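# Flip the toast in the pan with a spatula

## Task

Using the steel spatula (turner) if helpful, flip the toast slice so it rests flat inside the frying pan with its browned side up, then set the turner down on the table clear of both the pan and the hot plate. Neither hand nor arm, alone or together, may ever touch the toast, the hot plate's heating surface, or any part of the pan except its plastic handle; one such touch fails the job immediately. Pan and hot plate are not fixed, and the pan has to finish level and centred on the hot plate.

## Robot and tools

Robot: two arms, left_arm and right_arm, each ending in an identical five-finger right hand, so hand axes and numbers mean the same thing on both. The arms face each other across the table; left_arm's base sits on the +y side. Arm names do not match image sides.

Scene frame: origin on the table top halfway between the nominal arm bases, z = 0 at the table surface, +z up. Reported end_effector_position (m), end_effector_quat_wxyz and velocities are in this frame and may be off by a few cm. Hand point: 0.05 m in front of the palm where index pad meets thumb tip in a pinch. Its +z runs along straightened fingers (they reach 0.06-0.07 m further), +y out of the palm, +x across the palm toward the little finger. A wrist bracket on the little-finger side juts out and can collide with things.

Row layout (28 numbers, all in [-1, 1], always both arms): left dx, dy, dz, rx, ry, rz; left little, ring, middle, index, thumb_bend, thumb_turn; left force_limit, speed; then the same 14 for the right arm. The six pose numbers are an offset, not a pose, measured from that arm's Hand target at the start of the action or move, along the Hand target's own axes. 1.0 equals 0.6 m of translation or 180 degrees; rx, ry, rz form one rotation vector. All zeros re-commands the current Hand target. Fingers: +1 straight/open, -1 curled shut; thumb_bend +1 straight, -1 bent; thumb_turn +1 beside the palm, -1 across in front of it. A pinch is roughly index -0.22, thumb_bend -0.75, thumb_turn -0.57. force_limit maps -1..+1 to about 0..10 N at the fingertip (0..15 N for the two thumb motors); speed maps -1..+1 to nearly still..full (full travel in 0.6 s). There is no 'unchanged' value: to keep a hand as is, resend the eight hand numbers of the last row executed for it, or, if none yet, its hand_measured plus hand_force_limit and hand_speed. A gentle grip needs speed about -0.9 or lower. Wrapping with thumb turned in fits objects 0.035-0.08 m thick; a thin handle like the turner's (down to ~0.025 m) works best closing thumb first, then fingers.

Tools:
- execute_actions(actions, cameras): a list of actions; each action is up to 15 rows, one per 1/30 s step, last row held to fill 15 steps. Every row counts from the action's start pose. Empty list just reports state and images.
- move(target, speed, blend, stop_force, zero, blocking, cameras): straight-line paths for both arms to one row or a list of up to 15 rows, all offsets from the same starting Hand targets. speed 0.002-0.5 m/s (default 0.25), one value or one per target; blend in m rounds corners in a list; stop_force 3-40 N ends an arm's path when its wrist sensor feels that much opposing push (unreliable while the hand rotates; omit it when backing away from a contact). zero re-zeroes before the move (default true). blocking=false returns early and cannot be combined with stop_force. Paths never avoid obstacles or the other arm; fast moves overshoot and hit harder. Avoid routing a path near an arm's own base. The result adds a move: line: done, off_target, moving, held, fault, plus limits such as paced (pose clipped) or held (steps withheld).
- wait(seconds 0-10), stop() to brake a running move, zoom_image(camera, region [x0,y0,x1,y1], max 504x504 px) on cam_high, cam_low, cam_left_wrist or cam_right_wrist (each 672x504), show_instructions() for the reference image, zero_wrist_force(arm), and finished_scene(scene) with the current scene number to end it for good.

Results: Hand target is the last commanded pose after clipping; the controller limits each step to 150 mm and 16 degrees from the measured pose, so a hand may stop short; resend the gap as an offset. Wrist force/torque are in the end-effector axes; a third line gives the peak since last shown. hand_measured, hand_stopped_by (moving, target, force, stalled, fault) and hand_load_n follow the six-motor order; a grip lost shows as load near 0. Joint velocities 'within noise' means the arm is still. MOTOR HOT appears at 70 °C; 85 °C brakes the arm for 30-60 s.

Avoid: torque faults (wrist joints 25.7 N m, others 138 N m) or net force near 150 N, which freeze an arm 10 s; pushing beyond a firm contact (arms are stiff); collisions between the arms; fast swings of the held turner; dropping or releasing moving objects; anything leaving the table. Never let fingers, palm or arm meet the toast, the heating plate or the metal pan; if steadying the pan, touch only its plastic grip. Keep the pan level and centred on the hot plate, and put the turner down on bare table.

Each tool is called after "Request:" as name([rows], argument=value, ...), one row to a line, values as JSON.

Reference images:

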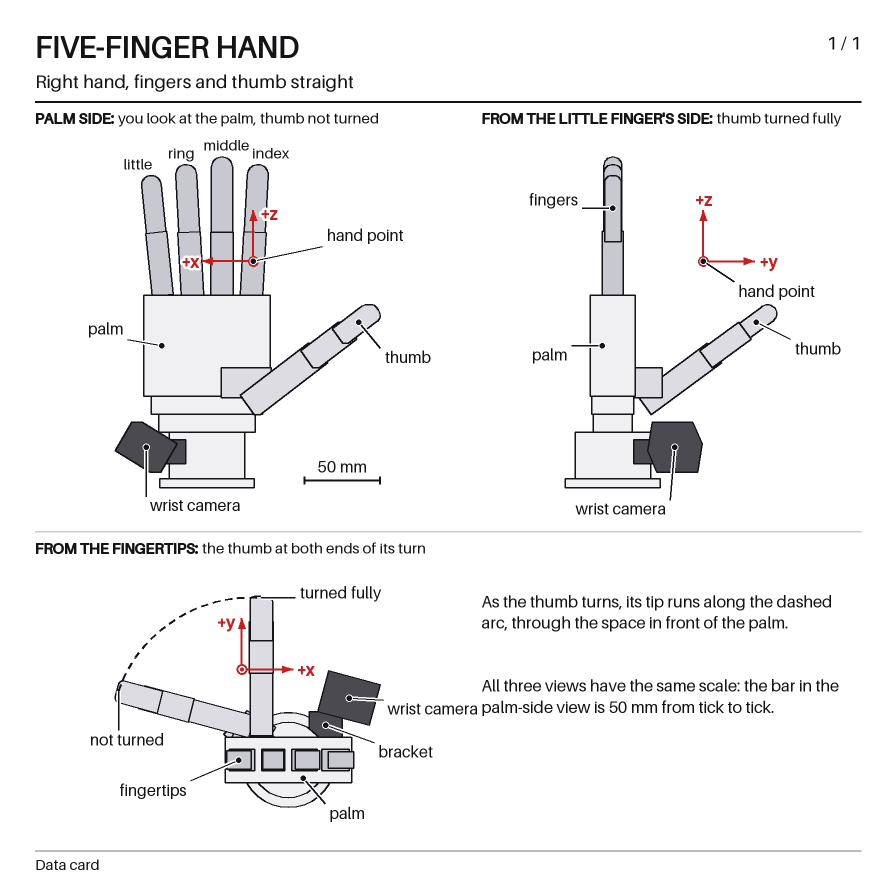

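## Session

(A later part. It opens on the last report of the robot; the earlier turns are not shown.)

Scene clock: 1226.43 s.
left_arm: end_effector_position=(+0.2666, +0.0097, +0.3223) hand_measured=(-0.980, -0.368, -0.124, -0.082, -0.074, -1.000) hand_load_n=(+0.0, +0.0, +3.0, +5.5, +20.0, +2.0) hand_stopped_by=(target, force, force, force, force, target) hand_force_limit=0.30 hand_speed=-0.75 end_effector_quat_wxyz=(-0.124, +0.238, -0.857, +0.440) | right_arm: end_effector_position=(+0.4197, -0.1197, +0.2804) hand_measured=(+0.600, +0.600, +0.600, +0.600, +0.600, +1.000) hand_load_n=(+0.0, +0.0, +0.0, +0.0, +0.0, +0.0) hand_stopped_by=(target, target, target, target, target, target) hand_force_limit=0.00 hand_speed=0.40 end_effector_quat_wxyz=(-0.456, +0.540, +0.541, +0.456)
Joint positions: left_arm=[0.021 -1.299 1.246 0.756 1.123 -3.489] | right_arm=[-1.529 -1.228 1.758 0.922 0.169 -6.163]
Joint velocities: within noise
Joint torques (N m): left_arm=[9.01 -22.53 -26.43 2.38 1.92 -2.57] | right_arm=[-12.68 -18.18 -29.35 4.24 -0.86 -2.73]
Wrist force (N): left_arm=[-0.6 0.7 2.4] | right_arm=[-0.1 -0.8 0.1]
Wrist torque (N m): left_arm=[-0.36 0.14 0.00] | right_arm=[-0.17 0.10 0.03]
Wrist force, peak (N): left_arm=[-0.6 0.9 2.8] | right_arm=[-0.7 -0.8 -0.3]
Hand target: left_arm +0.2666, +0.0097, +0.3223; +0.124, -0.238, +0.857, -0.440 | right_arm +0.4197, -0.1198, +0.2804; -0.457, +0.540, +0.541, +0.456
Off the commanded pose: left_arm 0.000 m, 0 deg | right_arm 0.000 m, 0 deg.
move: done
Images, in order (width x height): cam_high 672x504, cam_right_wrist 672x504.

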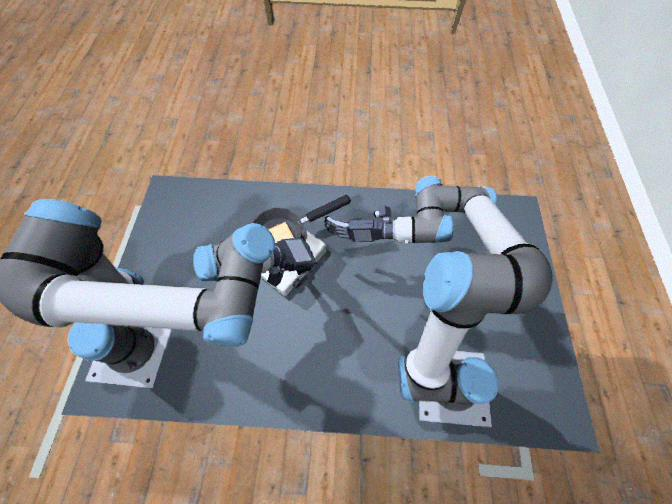

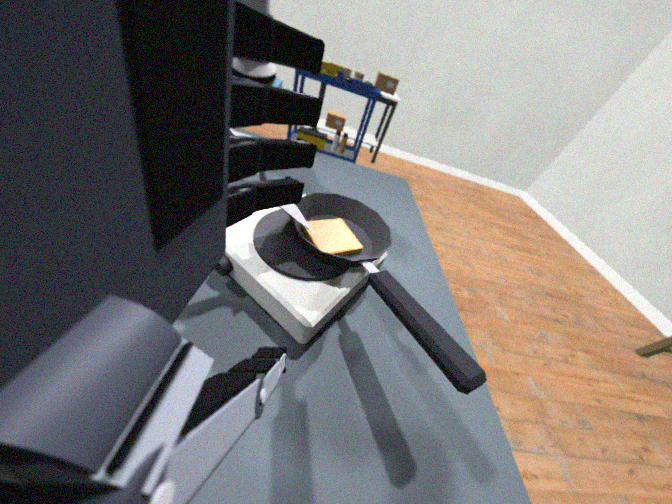

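Request:
move(target=[-0.0108,0.0335,0.0248,0,0,0,-0.98,-0.98,-0.5,-0.085,-0.2,-1,0.3,-0.75, 0,0,0,0,0,0,0.6,0.6,0.6,0.6,0.6,1,0,0.4], speed=0.06, cameras=["cam_low","cam_right_wrist"])

Request:
zoom_image(camera="cam_right_wrist", region=[270, 180, 400, 280])

Request:
zoom_image(camera="cam_low", region=[340, 140, 440, 240])

Scene clock: 1236.97 s.
left_arm: end_effector_position=(+0.2724, +0.0127, +0.2974) hand_measured=(-0.980, -0.368, -0.124, -0.082, -0.074, -1.000) hand_load_n=(+0.0, +0.0, +4.5, +6.5, +18.0, +2.5) hand_stopped_by=(target, force, force, force, force, target) hand_force_limit=0.30 hand_speed=-0.75 end_effector_quat_wxyz=(-0.124, +0.238, -0.857, +0.440) | right_arm: end_effector_position=(+0.4197, -0.1198, +0.2804) hand_measured=(+0.600, +0.600, +0.600, +0.600, +0.600, +1.000) hand_load_n=(-0.5, +0.0, +0.5, +0.0, +0.0, +0.0) hand_stopped_by=(target, target, target, target, target, target) hand_force_limit=0.00 hand_speed=0.40 end_effector_quat_wxyz=(-0.457, +0.540, +0.541, +0.456)
Joint positions: left_arm=[0.034 -1.305 1.315 0.688 1.133 -3.48] | right_arm=[-1.529 -1.226 1.758 0.931 0.169 -6.174]
Joint velocities: within noise
Joint torques (N m): left_arm=[9.69 -37.21 -10.47 -2.4 2.31 2.19] | right_arm=[-12.85 -18.79 -2.05 3.9 -3.03 -2.82]
Wrist force (N): left_arm=[-0.4 -0.2 2.2] | right_arm=[-0.2 -0.8 0.2]
Wrist torque (N m): left_arm=[-0.30 0.04 0.21] | right_arm=[-0.19 0.11 0.02]
Wrist force, peak (N): left_arm=[-0.6 0.8 2.8] | right_arm=[0.0 -1.1 0.1]
Hand target: left_arm +0.2724, +0.0127, +0.2973; +0.124, -0.238, +0.857, -0.440 | right_arm +0.4197, -0.1198, +0.2804; -0.457, +0.540, +0.541, +0.456
Off the commanded pose: left_arm 0.000 m, 0 deg | right_arm 0.000 m, 0 deg.
move: done
Images, in order (width x height): cam_low 672x504, cam_right_wrist 672x504.

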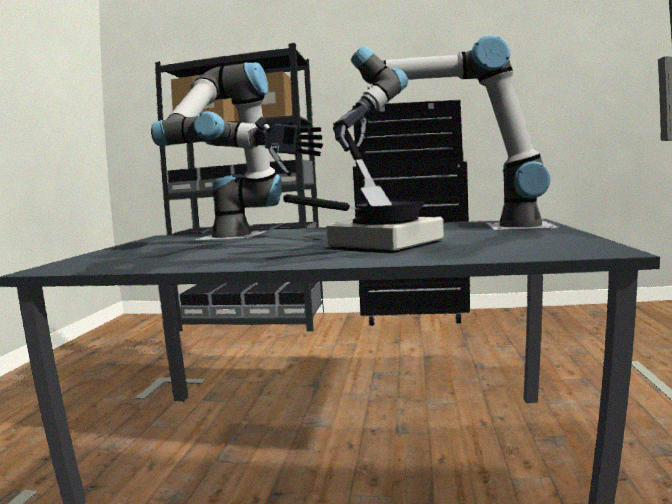

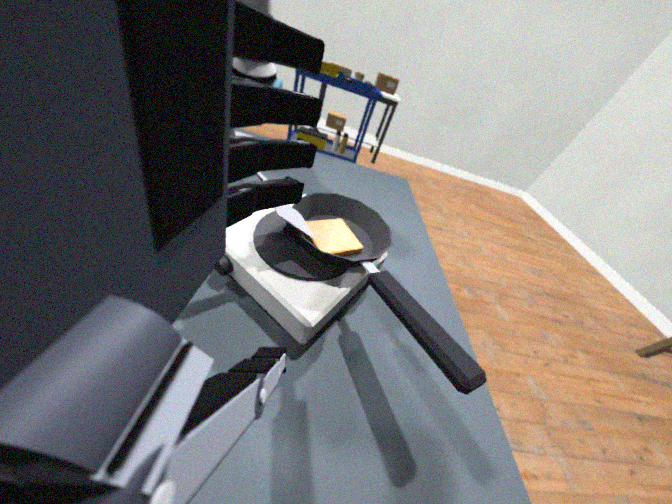

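Scaled by 3.877.

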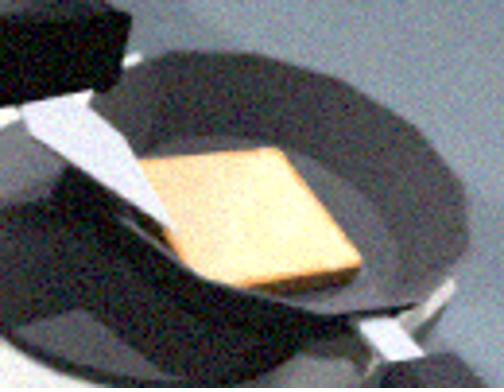

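Scaled by 5.040.

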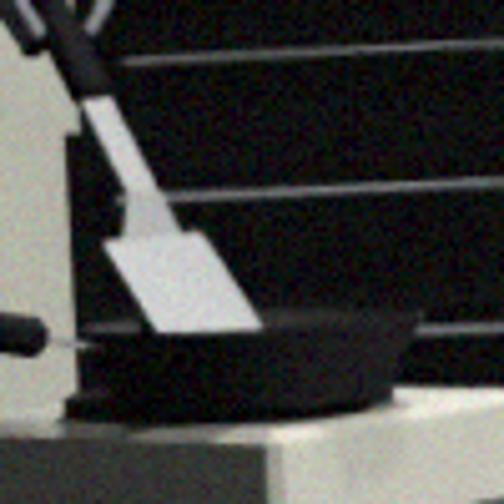

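Request:
move(target=[0.03,-0.0102,-0.009,0,0,0,-0.98,-0.98,-0.5,-0.085,-0.2,-1,0.3,-0.75, 0,0,0,0,0,0,0.6,0.6,0.6,0.6,0.6,1,0,0.4], speed=0.06, cameras=["cam_low","cam_right_wrist"])

Request:
zoom_image(camera="cam_right_wrist", region=[270, 180, 400, 280])

Request:
zoom_image(camera="cam_low", region=[340, 140, 440, 240])

Scene clock: 1245.33 s.
left_arm: end_effector_position=(+0.2567, +0.0042, +0.3054) hand_measured=(-0.980, -0.368, -0.124, -0.082, -0.074, -1.000) hand_load_n=(+0.0, +0.0, +5.0, +6.0, +18.0, +3.5) hand_stopped_by=(target, force, force, force, force, target) hand_force_limit=0.30 hand_speed=-0.75 end_effector_quat_wxyz=(-0.124, +0.238, -0.857, +0.440) | right_arm: end_effector_position=(+0.4197, -0.1198, +0.2804) hand_measured=(+0.600, +0.600, +0.600, +0.600, +0.600, +1.000) hand_load_n=(+0.0, +0.0, +0.0, +0.5, +0.0, +0.0) hand_stopped_by=(target, target, target, target, target, target) hand_force_limit=0.00 hand_speed=0.40 end_effector_quat_wxyz=(-0.457, +0.540, +0.541, +0.456)
Joint positions: left_arm=[-0.001 -1.292 1.281 0.721 1.106 -3.505] | right_arm=[-1.529 -1.226 1.758 0.931 0.169 -6.175]
Joint velocities: within noise
Joint torques (N m): left_arm=[-9.16 -20.6 -34.44 2.7 -3.05 -2.98] | right_arm=[-12.54 -18.64 -7.82 3.93 -2.83 -2.8]
Wrist force (N): left_arm=[-1.2 0.3 2.4] | right_arm=[0.1 -0.8 0.2]
Wrist torque (N m): left_arm=[-0.26 0.03 0.29] | right_arm=[-0.19 0.06 0.04]
Wrist force, peak (N): left_arm=[-1.3 0.5 2.7] | right_arm=[0.1 -1.1 0.2]
Hand target: left_arm +0.2566, +0.0041, +0.3054; +0.124, -0.238, +0.857, -0.440 | right_arm +0.4197, -0.1198, +0.2804; -0.457, +0.540, +0.541, +0.456
Off the commanded pose: left_arm 0.000 m, 0 deg | right_arm 0.000 m, 0 deg.
move: done
Images, in order (width x height): cam_low 672x504, cam_right_wrist 672x504.

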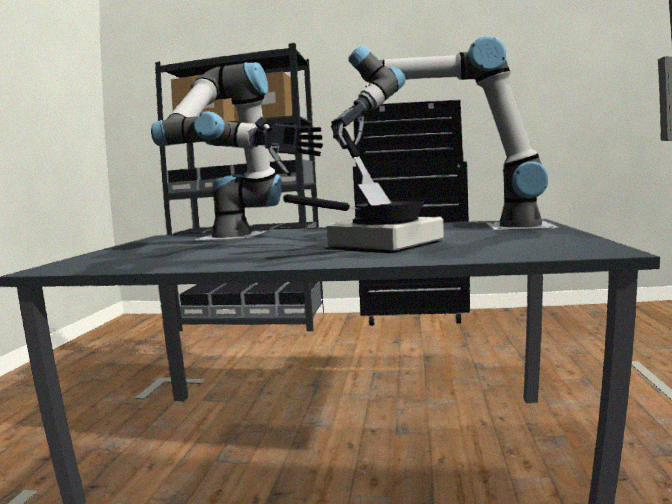

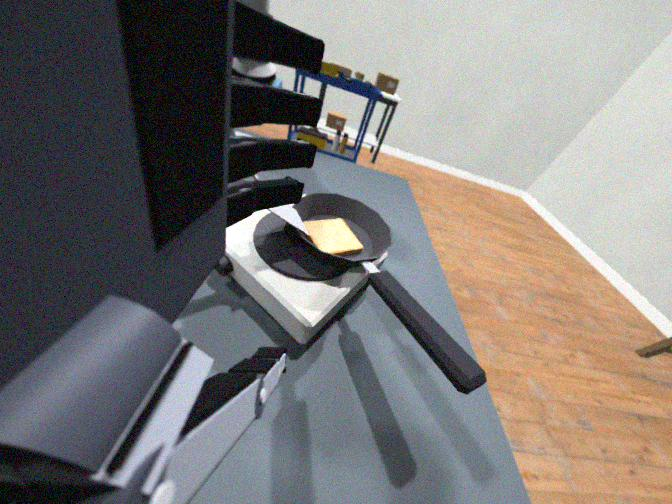

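Scaled by 3.877.

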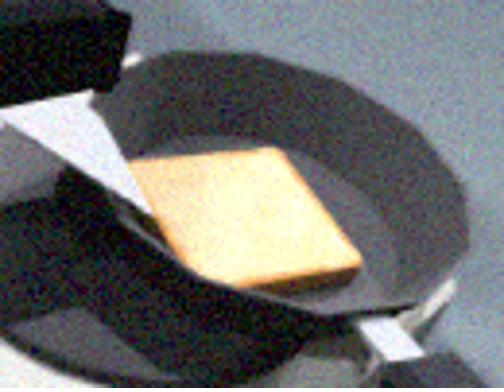

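Scaled by 5.040.

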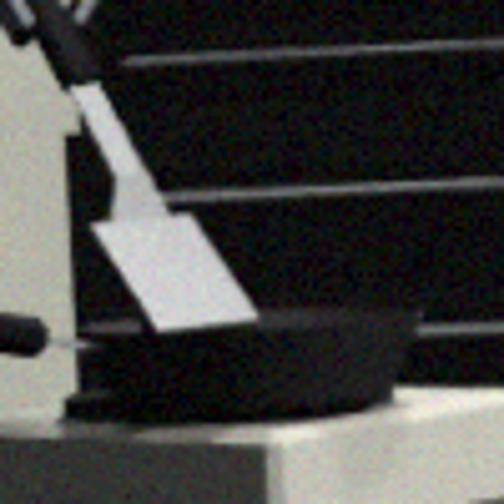

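Request:
wait(seconds=0.1)

Request:
zoom_image(camera="cam_left_wrist", region=[340, 270, 480, 410])

Request:
zoom_image(camera="cam_right_wrist", region=[270, 190, 350, 250])

Scene clock: 1263.50 s.
left_arm: end_effector_position=(+0.2566, +0.0041, +0.3054) hand_measured=(-0.980, -0.368, -0.124, -0.082, -0.074, -1.000) hand_load_n=(+0.0, +0.0, +4.5, +6.5, +17.5, +3.5) hand_stopped_by=(target, force, force, force, force, target) hand_force_limit=0.30 hand_speed=-0.75 end_effector_quat_wxyz=(-0.124, +0.238, -0.857, +0.440) | right_arm: end_effector_position=(+0.4197, -0.1198, +0.2804) hand_measured=(+0.600, +0.600, +0.600, +0.600, +0.600, +1.000) hand_load_n=(+0.0, +0.0, -0.5, +0.0, +0.0, +0.0) hand_stopped_by=(target, target, target, target, target, target) hand_force_limit=0.00 hand_speed=0.40 end_effector_quat_wxyz=(-0.457, +0.540, +0.541, +0.456)
Joint positions: left_arm=[-0.001 -1.292 1.281 0.721 1.106 -3.506] | right_arm=[-1.529 -1.226 1.758 0.931 0.169 -6.175]
Joint velocities: within noise
Joint torques (N m): left_arm=[-8.2 -22.23 -30.37 2.01 -2.95 -2.77] | right_arm=[-12.01 -19.61 -12.44 3.49 -2.85 -2.75]
Wrist force (N): left_arm=[-1.7 0.1 2.4] | right_arm=[0.0 -0.8 0.2]
Wrist torque (N m): left_arm=[-0.30 0.09 0.26] | right_arm=[-0.17 0.08 0.03]
Wrist force, peak (N): left_arm=[-1.7 0.0 2.7] | right_arm=[-0.3 -1.1 0.3]
Hand target: left_arm +0.2566, +0.0041, +0.3054; +0.124, -0.238, +0.857, -0.440 | right_arm +0.4197, -0.1198, +0.2804; -0.457, +0.540, +0.541, +0.456
Off the commanded pose: left_arm 0.000 m, 0 deg | right_arm 0.000 m, 0 deg.
wait: 0.10 s; at rest from the start

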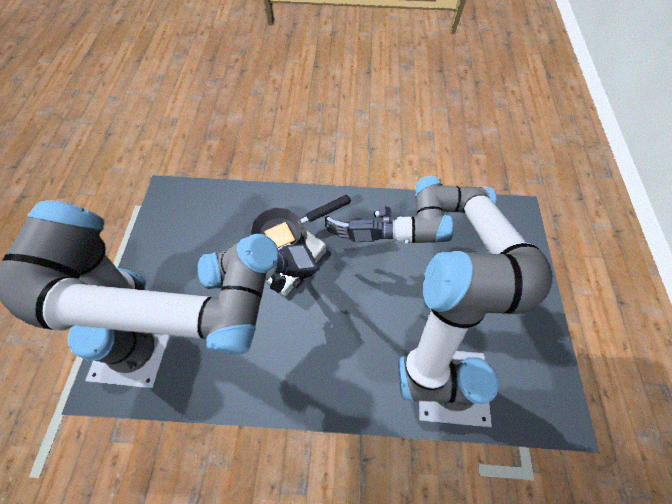

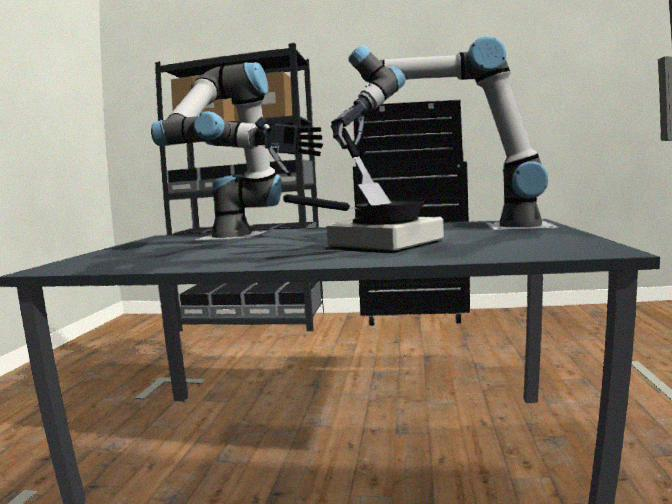

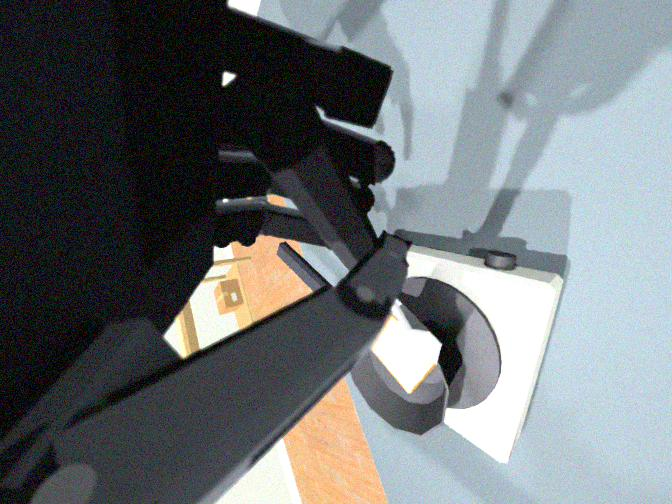

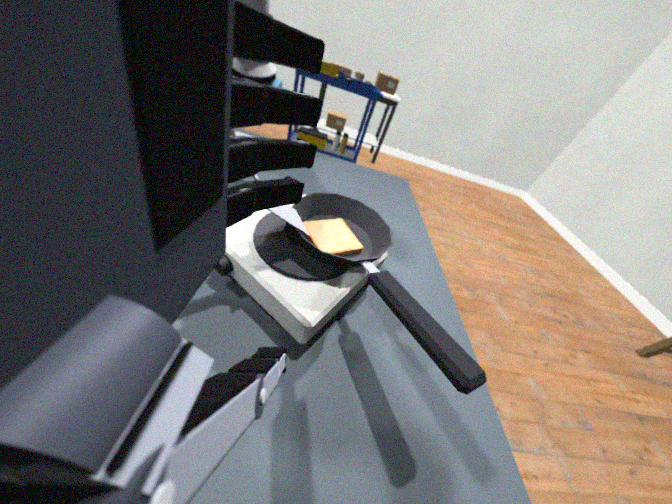

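Scaled by 3.600.

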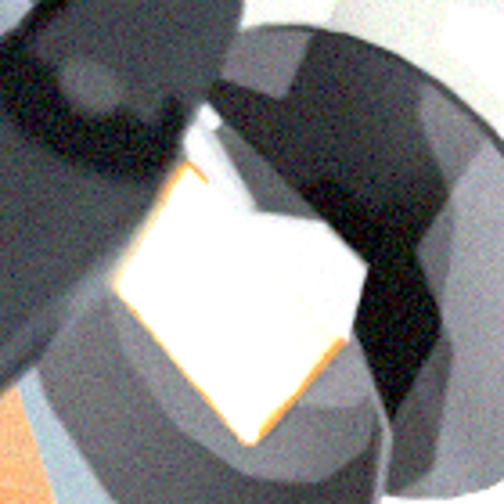

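Scaled by 6.300.

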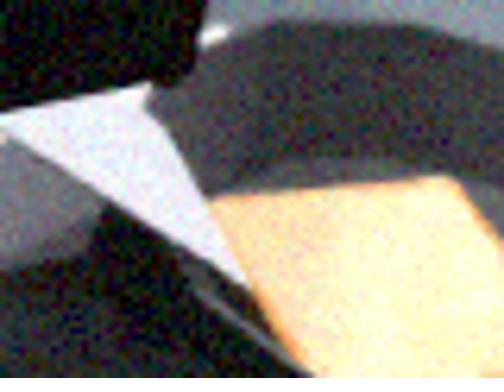

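Request:
move([
  [0,-0.0108,-0.0077,0,0,0,-0.98,-0.98,-0.5,-0.085,-0.2,-1,0.3,-0.75, 0,0,0,0,0,0,0.6,0.6,0.6,0.6,0.6,1,0,0.4],
  [-0.0318,-0.0235,0.0105,0,0,0,-0.98,-0.98,-0.5,-0.085,-0.2,-1,0.3,-0.75, 0,0,0,0,0,0,0.6,0.6,0.6,0.6,0.6,1,0,0.4],
  [-0.0315,0.0036,0.0298,0,0,0,-0.98,-0.98,-0.5,-0.085,-0.2,-1,0.3,-0.75, 0,0,0,0,0,0,0.6,0.6,0.6,0.6,0.6,1,0,0.4],
], speed=0.06, cameras=["cam_low","cam_right_wrist","cam_left_wrist"])

Request:
zoom_image(camera="cam_right_wrist", region=[270, 190, 350, 250])

Request:
zoom_image(camera="cam_low", region=[340, 140, 440, 240])

Scene clock: 1289.67 s.
left_arm: end_effector_position=(+0.2796, +0.0025, +0.2933) hand_measured=(-0.980, -0.368, -0.124, -0.082, -0.074, -1.000) hand_load_n=(+0.0, +0.0, +4.5, +4.5, +18.5, +0.0) hand_stopped_by=(target, force, force, force, force, target) hand_force_limit=0.30 hand_speed=-0.75 end_effector_quat_wxyz=(-0.124, +0.238, -0.857, +0.440) | right_arm: end_effector_position=(+0.4197, -0.1198, +0.2804) hand_measured=(+0.600, +0.600, +0.600, +0.600, +0.600, +1.000) hand_load_n=(+0.0, +0.0, +0.0, +0.0, +0.0, -0.5) hand_stopped_by=(target, target, target, target, target, target) hand_force_limit=0.00 hand_speed=0.40 end_effector_quat_wxyz=(-0.457, +0.540, +0.541, +0.456)
Joint positions: left_arm=[0.05 -1.275 1.287 0.682 1.145 -3.469] | right_arm=[-1.529 -1.226 1.758 0.931 0.169 -6.175]
Joint velocities: within noise
Joint torques (N m): left_arm=[10.86 -28.6 -8.03 -1.68 2.51 2.66] | right_arm=[-11.84 -19.66 -16.09 3 -2.93 -2.65]
Wrist force (N): left_arm=[-0.8 0.2 1.8] | right_arm=[-0.1 -1.0 0.4]
Wrist torque (N m): left_arm=[-0.34 0.04 0.11] | right_arm=[-0.21 0.09 0.02]
Wrist force, peak (N): left_arm=[-1.6 0.2 2.9] | right_arm=[0.0 -1.0 0.3]
Hand target: left_arm +0.2796, +0.0025, +0.2933; +0.124, -0.238, +0.857, -0.440 | right_arm +0.4197, -0.1198, +0.2804; -0.457, +0.540, +0.541, +0.456
Off the commanded pose: left_arm 0.000 m, 0 deg | right_arm 0.000 m, 0 deg.
move: done
Images, in order (width x height): cam_low 672x504, cam_left_wrist 672x504, cam_right_wrist 672x504.

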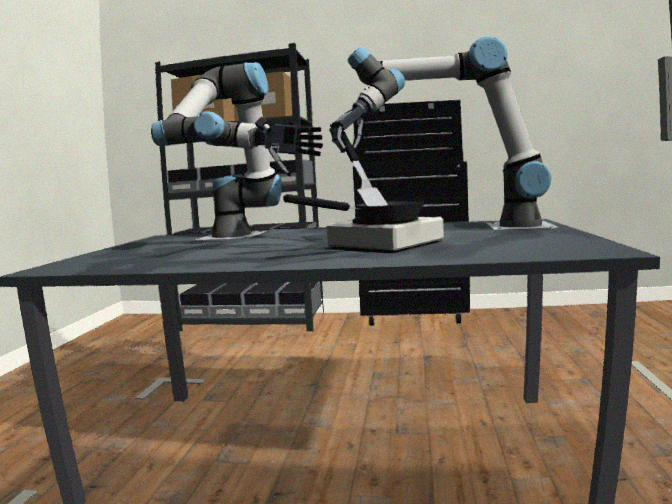

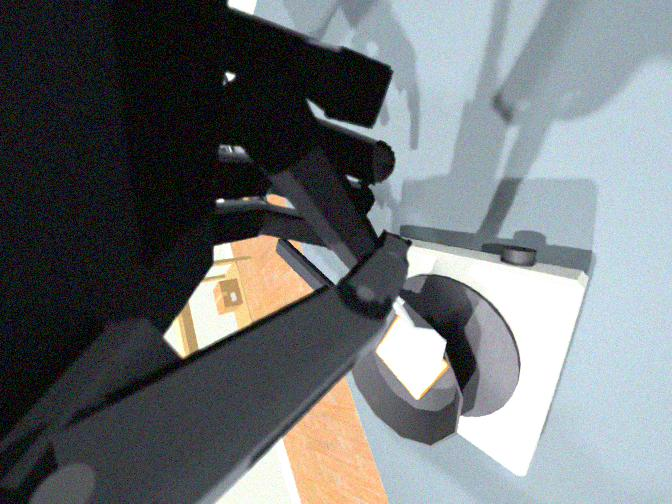

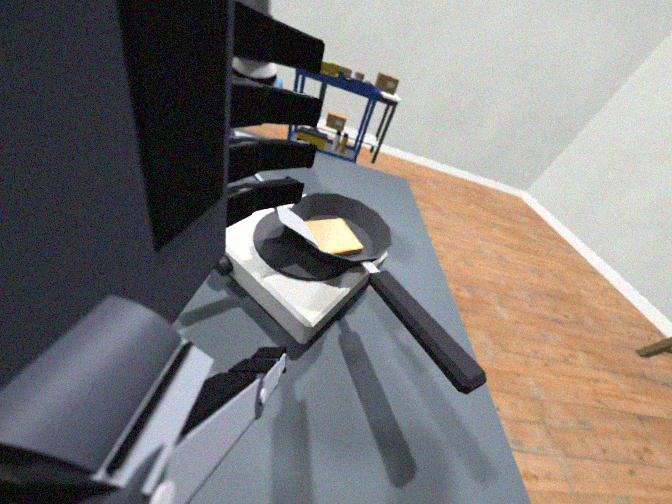

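Scaled by 6.300.

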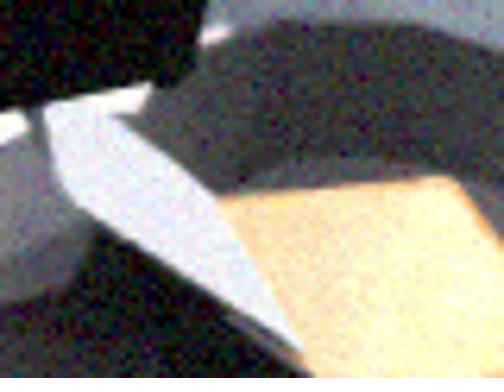

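Scaled by 5.040.

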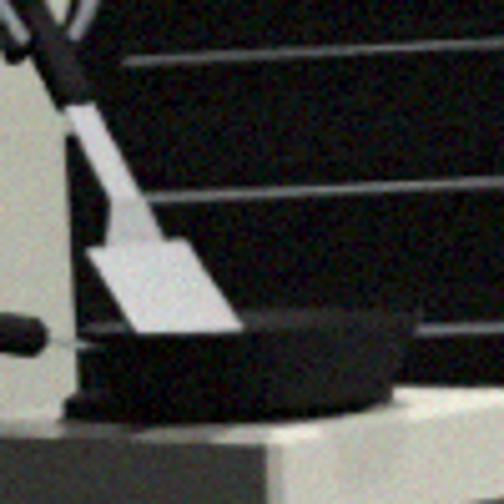

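Request:
move(target=[0.0002,0.0298,0.0212,0,0,0,-0.98,-0.98,-0.5,-0.085,-0.2,-1,0.3,-0.75, 0,0,0,0,0,0,0.6,0.6,0.6,0.6,0.6,1,0,0.4], speed=0.02, stop_force=3, cameras=["cam_low","cam_right_wrist","cam_left_wrist"])

Request:
zoom_image(camera="cam_right_wrist", region=[270, 190, 350, 250])

Request:
zoom_image(camera="cam_low", region=[340, 140, 440, 240])

Scene clock: 1305.43 s.
left_arm: end_effector_position=(+0.2796, +0.0026, +0.2769) hand_measured=(-0.980, -0.368, -0.124, -0.082, -0.074, -1.000) hand_load_n=(+4.5, +1.0, +2.5, +6.0, +13.5, +2.5) hand_stopped_by=(target, force, force, force, force, target) hand_force_limit=0.30 hand_speed=-0.75 end_effector_quat_wxyz=(-0.123, +0.238, -0.857, +0.440) | right_arm: end_effector_position=(+0.4197, -0.1198, +0.2804) hand_measured=(+0.600, +0.600, +0.600, +0.600, +0.600, +1.000) hand_load_n=(+0.0, +0.0, +0.0, +0.0, +0.0, +0.0) hand_stopped_by=(target, target, target, target, target, target) hand_force_limit=0.00 hand_speed=0.40 end_effector_quat_wxyz=(-0.457, +0.540, +0.541, +0.456)
Joint positions: left_arm=[0.05 -1.274 1.327 0.641 1.145 -3.469] | right_arm=[-1.529 -1.226 1.758 0.931 0.169 -6.175]
Joint velocities: within noise
Joint torques (N m): left_arm=[0.01 -37.4 -32.47 2.57 -2.37 -1.61] | right_arm=[-11.49 -19.77 -21.16 2.84 -2.85 -2.72]
Wrist force (N): left_arm=[-1.1 -0.7 0.8] | right_arm=[-0.1 -0.8 0.3]
Wrist torque (N m): left_arm=[-0.36 -0.19 0.42] | right_arm=[-0.19 0.09 0.03]
Wrist force, peak (N): left_arm=[-0.6 0.5 2.3] | right_arm=[-0.1 -1.1 0.3]
Hand target: left_arm +0.2796, +0.0026, +0.2769; +0.123, -0.238, +0.857, -0.440 (not the last commanded pose) | right_arm +0.4197, -0.1198, +0.2804; -0.457, +0.540, +0.541, +0.456
Off the commanded pose: left_arm 0.006 m, 0 deg | right_arm 0.000 m, 0 deg.
move: contact (left_arm)
Images, in order (width x height): cam_low 672x504, cam_left_wrist 672x504, cam_right_wrist 672x504.

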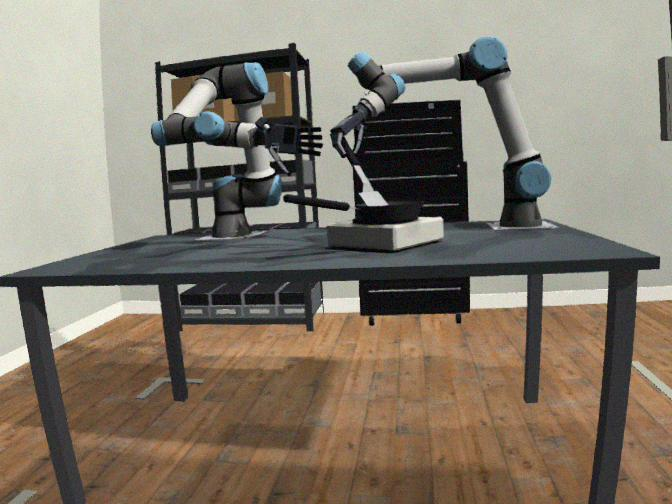

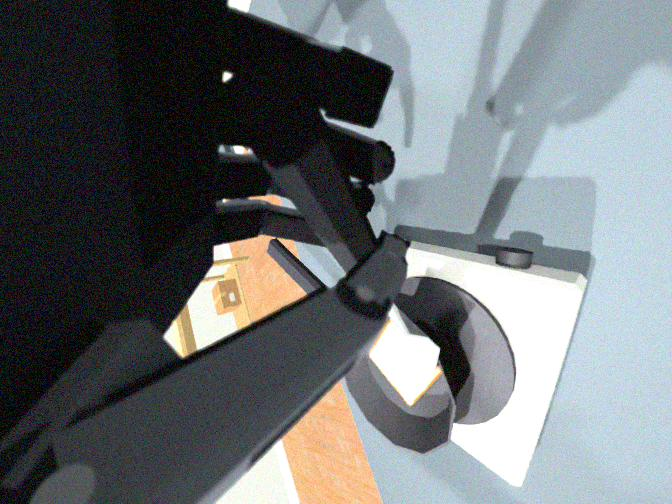

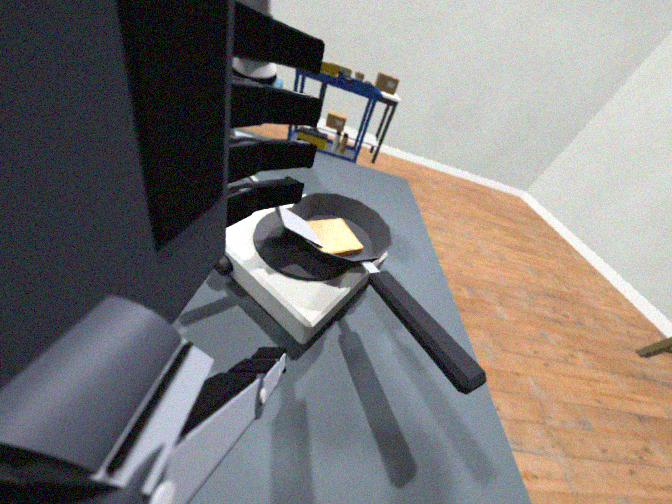

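Scaled by 6.300.

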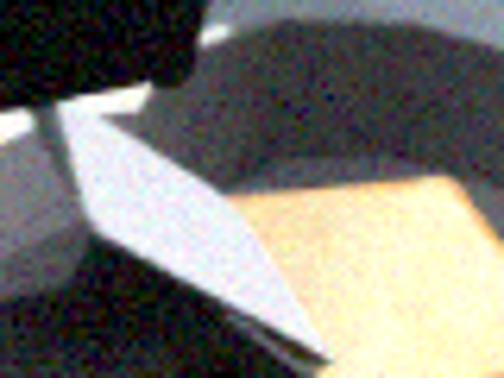

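Scaled by 5.040.

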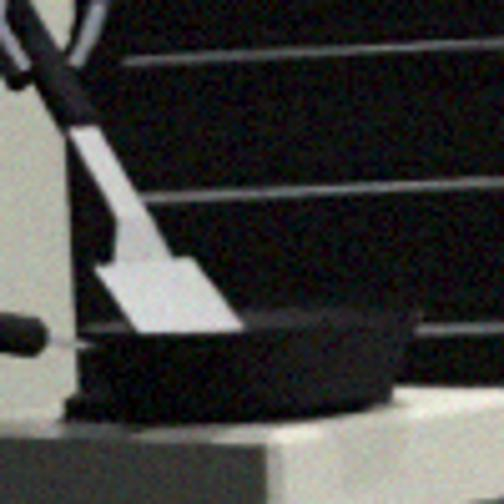

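Request:
zoom_image(camera="cam_left_wrist", region=[350, 290, 470, 410])

Request:
zoom_image(camera="cam_right_wrist", region=[280, 200, 340, 250])

Scaled by 4.200.

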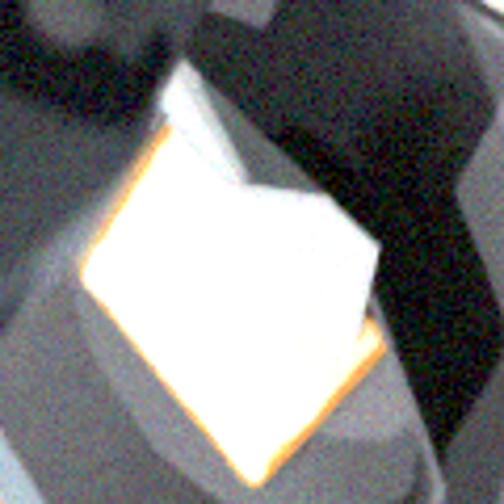

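Scaled by 8.400.

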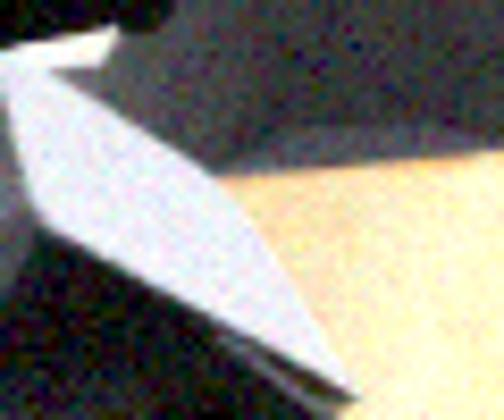

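Request:
move([
  [0,-0.0135,-0.0096,0,0,0,-0.98,-0.98,-0.5,-0.085,-0.2,-1,0.3,-0.75, 0,0,0,0,0,0,0.6,0.6,0.6,0.6,0.6,1,0,0.4],
  [0.0236,-0.0129,-0.0107,0,0,0,-0.98,-0.98,-0.5,-0.085,-0.2,-1,0.3,-0.75, 0,0,0,0,0,0,0.6,0.6,0.6,0.6,0.6,1,0,0.4],
], speed=0.04, cameras=["cam_low","cam_right_wrist"])

Request:
zoom_image(camera="cam_right_wrist", region=[280, 200, 340, 250])

Scene clock: 1327.73 s.
left_arm: end_effector_position=(+0.2672, -0.0041, +0.2869) hand_measured=(-0.980, -0.368, -0.124, -0.082, -0.074, -1.000) hand_load_n=(+5.0, +0.5, +2.0, +6.5, +13.5, +4.0) hand_stopped_by=(target, force, force, force, force, target) hand_force_limit=0.30 hand_speed=-0.75 end_effector_quat_wxyz=(-0.123, +0.238, -0.857, +0.440) | right_arm: end_effector_position=(+0.4197, -0.1198, +0.2804) hand_measured=(+0.600, +0.600, +0.600, +0.600, +0.600, +1.000) hand_load_n=(+0.0, -0.5, +0.0, +0.0, +0.0, +0.0) hand_stopped_by=(target, target, target, target, target, target) hand_force_limit=0.00 hand_speed=0.40 end_effector_quat_wxyz=(-0.457, +0.540, +0.541, +0.456)
Joint positions: left_arm=[0.023 -1.266 1.292 0.675 1.125 -3.488] | right_arm=[-1.529 -1.226 1.758 0.931 0.169 -6.175]
Joint velocities: within noise
Joint torques (N m): left_arm=[-9.15 -22.48 -33.12 2.82 -2.74 -3.54] | right_arm=[-10.72 -20 -24.34 2.56 -2.8 -2.83]
Wrist force (N): left_arm=[-2.9 -0.6 1.2] | right_arm=[0.2 -0.8 0.2]
Wrist torque (N m): left_arm=[-0.35 -0.18 0.49] | right_arm=[-0.17 0.05 0.04]
Wrist force, peak (N): left_arm=[-2.9 -0.4 1.6] | right_arm=[0.0 -1.1 0.4]
Hand target: left_arm +0.2671, -0.0041, +0.2869; +0.123, -0.238, +0.857, -0.440 | right_arm +0.4197, -0.1198, +0.2804; -0.457, +0.540, +0.541, +0.456
Off the commanded pose: left_arm 0.000 m, 0 deg | right_arm 0.000 m, 0 deg.
move: done
Images, in order (width x height): cam_low 672x504, cam_right_wrist 672x504.

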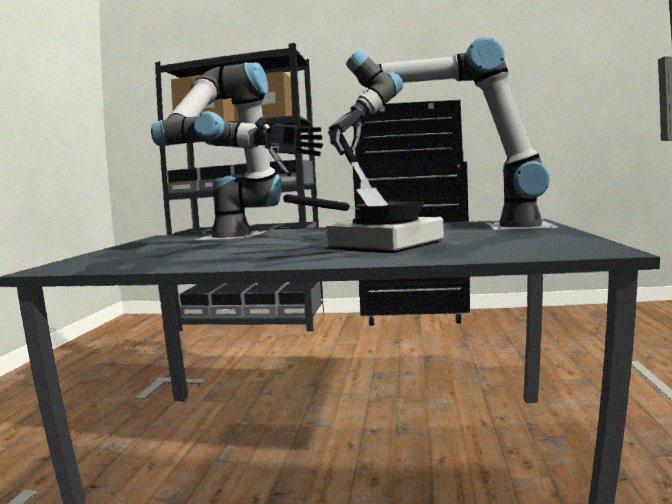

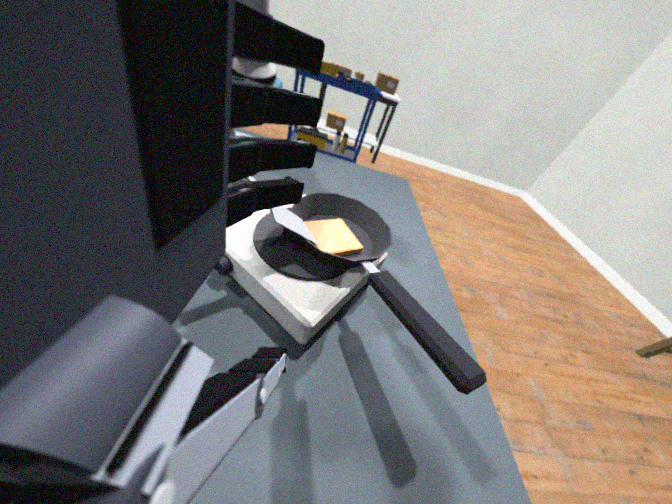

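Scaled by 8.400.

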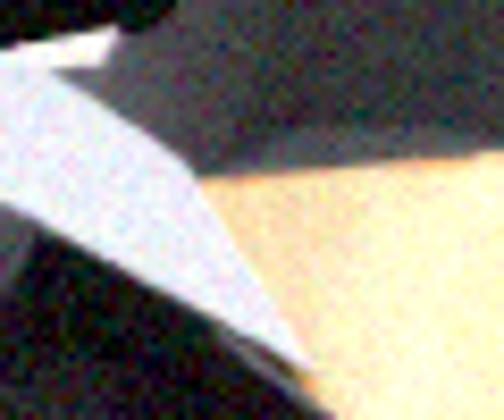

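Request:
move([
  [0,-0.0271,-0.0193,0,0,0,-0.98,-0.98,-0.5,-0.085,-0.2,-1,0.3,-0.75, 0,0,0,0,0,0,0.6,0.6,0.6,0.6,0.6,1,0,0.4],
  [-0.0974,-0.0409,-0.0454,-0.0035,0.0289,-0.0407,-0.98,-0.98,-0.5,-0.085,-0.2,-1,0.3,-0.75, 0,0,0,0,0,0,0.6,0.6,0.6,0.6,0.6,1,0,0.4],
], speed=0.06, cameras=["cam_low","cam_right_wrist"])

Request:
zoom_image(camera="cam_right_wrist", region=[280, 200, 340, 250])

Request:
zoom_image(camera="cam_low", region=[340, 140, 440, 240])

Scene clock: 1354.73 s.
left_arm: end_effector_position=(+0.3129, +0.0327, +0.3228) hand_measured=(-0.980, -0.368, -0.124, -0.082, -0.074, -1.000) hand_load_n=(+0.0, +0.0, +1.0, +7.0, +15.0, +1.0) hand_stopped_by=(target, force, force, force, force, target) hand_force_limit=0.30 hand_speed=-0.75 end_effector_quat_wxyz=(-0.055, +0.272, -0.847, +0.452) | right_arm: end_effector_position=(+0.4197, -0.1198, +0.2804) hand_measured=(+0.600, +0.600, +0.600, +0.600, +0.600, +1.000) hand_load_n=(+0.0, +0.0, +0.0, +0.0, +0.0, +0.0) hand_stopped_by=(target, target, target, target, target, target) hand_force_limit=0.00 hand_speed=0.40 end_effector_quat_wxyz=(-0.457, +0.540, +0.541, +0.456)
Joint positions: left_arm=[0.196 -1.331 1.264 0.709 1.349 -3.495] | right_arm=[-1.529 -1.226 1.758 0.931 0.169 -6.175]
Joint velocities: within noise
Joint torques (N m): left_arm=[10.29 -36.97 -35.88 -2.24 2.57 -2.72] | right_arm=[-9.97 -20.83 -27.5 2.39 -2.71 -2.67]
Wrist force (N): left_arm=[-0.6 0.9 2.2] | right_arm=[0.0 -0.9 0.2]
Wrist torque (N m): left_arm=[-0.33 0.09 0.08] | right_arm=[-0.19 0.08 0.03]
Wrist force, peak (N): left_arm=[-3.1 -0.3 1.7] | right_arm=[0.0 -1.1 0.2]
Hand target: left_arm +0.3130, +0.0327, +0.3228; +0.055, -0.272, +0.847, -0.453 | right_arm +0.4197, -0.1198, +0.2804; -0.457, +0.540, +0.541, +0.456
Off the commanded pose: left_arm 0.000 m, 0 deg | right_arm 0.000 m, 0 deg.
move: done
Images, in order (width x height): cam_low 672x504, cam_right_wrist 672x504.

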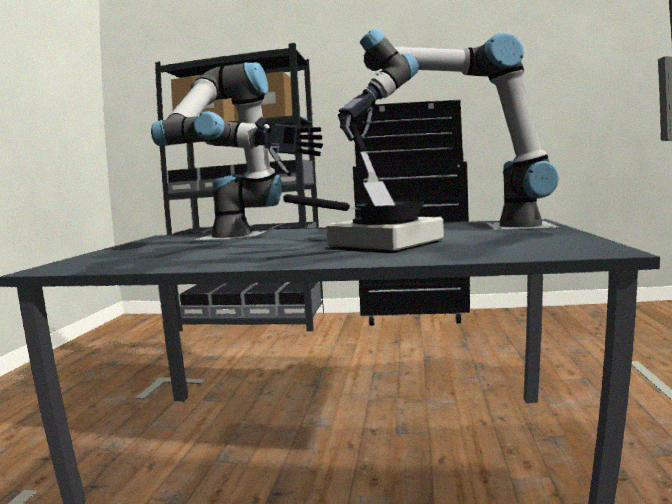

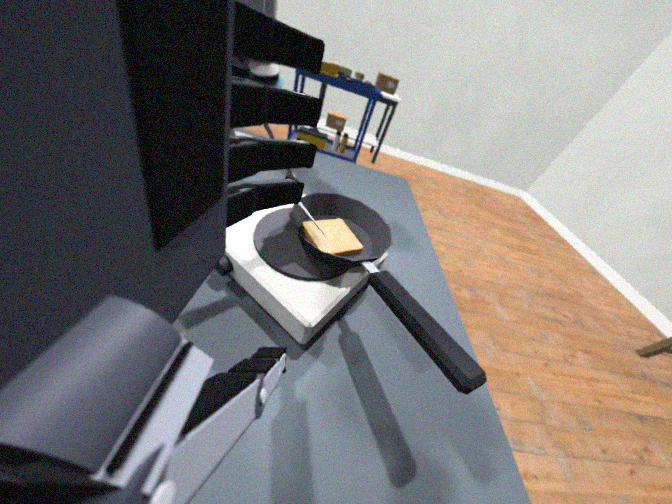

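Scaled by 8.400.

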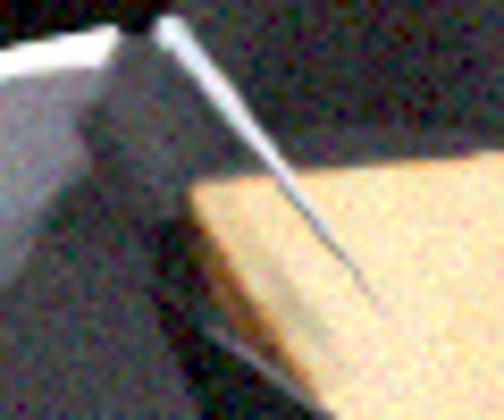

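Scaled by 5.040.

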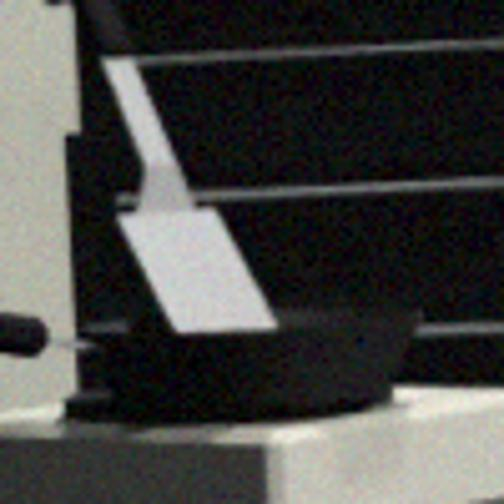

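Request:
move(target=[0.0238,-0.002,0.0088,0,0,0,-0.98,-0.98,-0.5,-0.085,-0.2,-1,0.3,-0.75, 0,0,0,0,0,0,0.6,0.6,0.6,0.6,0.6,1,0,0.4], speed=0.06, cameras=["cam_low","cam_right_wrist"])

Request:
zoom_image(camera="cam_right_wrist", region=[280, 200, 340, 250])

Scene clock: 1365.60 s.
left_arm: end_effector_position=(+0.3033, +0.0211, +0.3229) hand_measured=(-0.980, -0.368, -0.124, -0.082, -0.074, -1.000) hand_load_n=(+0.0, +0.0, +1.5, +7.0, +15.0, +1.0) hand_stopped_by=(target, force, force, force, force, target) hand_force_limit=0.30 hand_speed=-0.75 end_effector_quat_wxyz=(-0.055, +0.272, -0.847, +0.453) | right_arm: end_effector_position=(+0.4197, -0.1198, +0.2804) hand_measured=(+0.600, +0.600, +0.600, +0.600, +0.600, +1.000) hand_load_n=(+0.0, +0.0, +0.0, +0.0, +0.0, +0.0) hand_stopped_by=(target, target, target, target, target, target) hand_force_limit=0.00 hand_speed=0.40 end_effector_quat_wxyz=(-0.457, +0.540, +0.541, +0.456)
Joint positions: left_arm=[0.17 -1.314 1.242 0.717 1.329 -3.511] | right_arm=[-1.529 -1.226 1.758 0.931 0.169 -6.175]
Joint velocities: within noise
Joint torques (N m): left_arm=[-9.85 -21.79 -33.09 2.58 -2.77 -2.66] | right_arm=[-10.16 -20.33 -27.58 2.17 -2.73 -2.77]
Wrist force (N): left_arm=[-0.5 0.9 2.6] | right_arm=[0.0 -0.7 0.1]
Wrist torque (N m): left_arm=[-0.33 0.07 0.09] | right_arm=[-0.16 0.08 0.04]
Wrist force, peak (N): left_arm=[-0.4 1.1 2.8] | right_arm=[-0.2 -1.0 0.2]
Hand target: left_arm +0.3032, +0.0210, +0.3229; +0.055, -0.272, +0.847, -0.453 | right_arm +0.4197, -0.1198, +0.2804; -0.457, +0.540, +0.541, +0.456
Off the commanded pose: left_arm 0.000 m, 0 deg | right_arm 0.000 m, 0 deg.
move: done
Images, in order (width x height): cam_low 672x504, cam_right_wrist 672x504.

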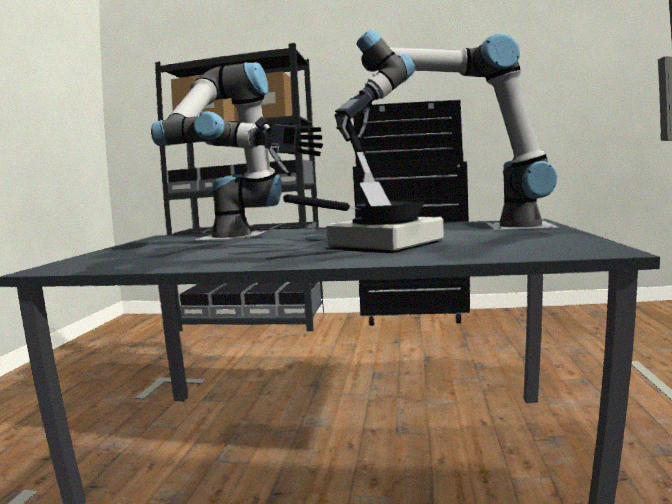

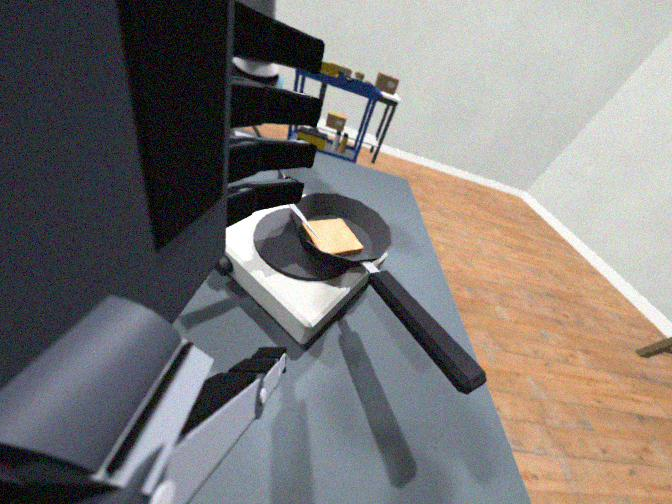

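Scaled by 8.400.

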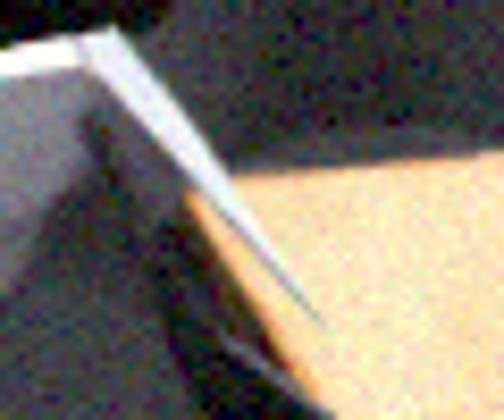

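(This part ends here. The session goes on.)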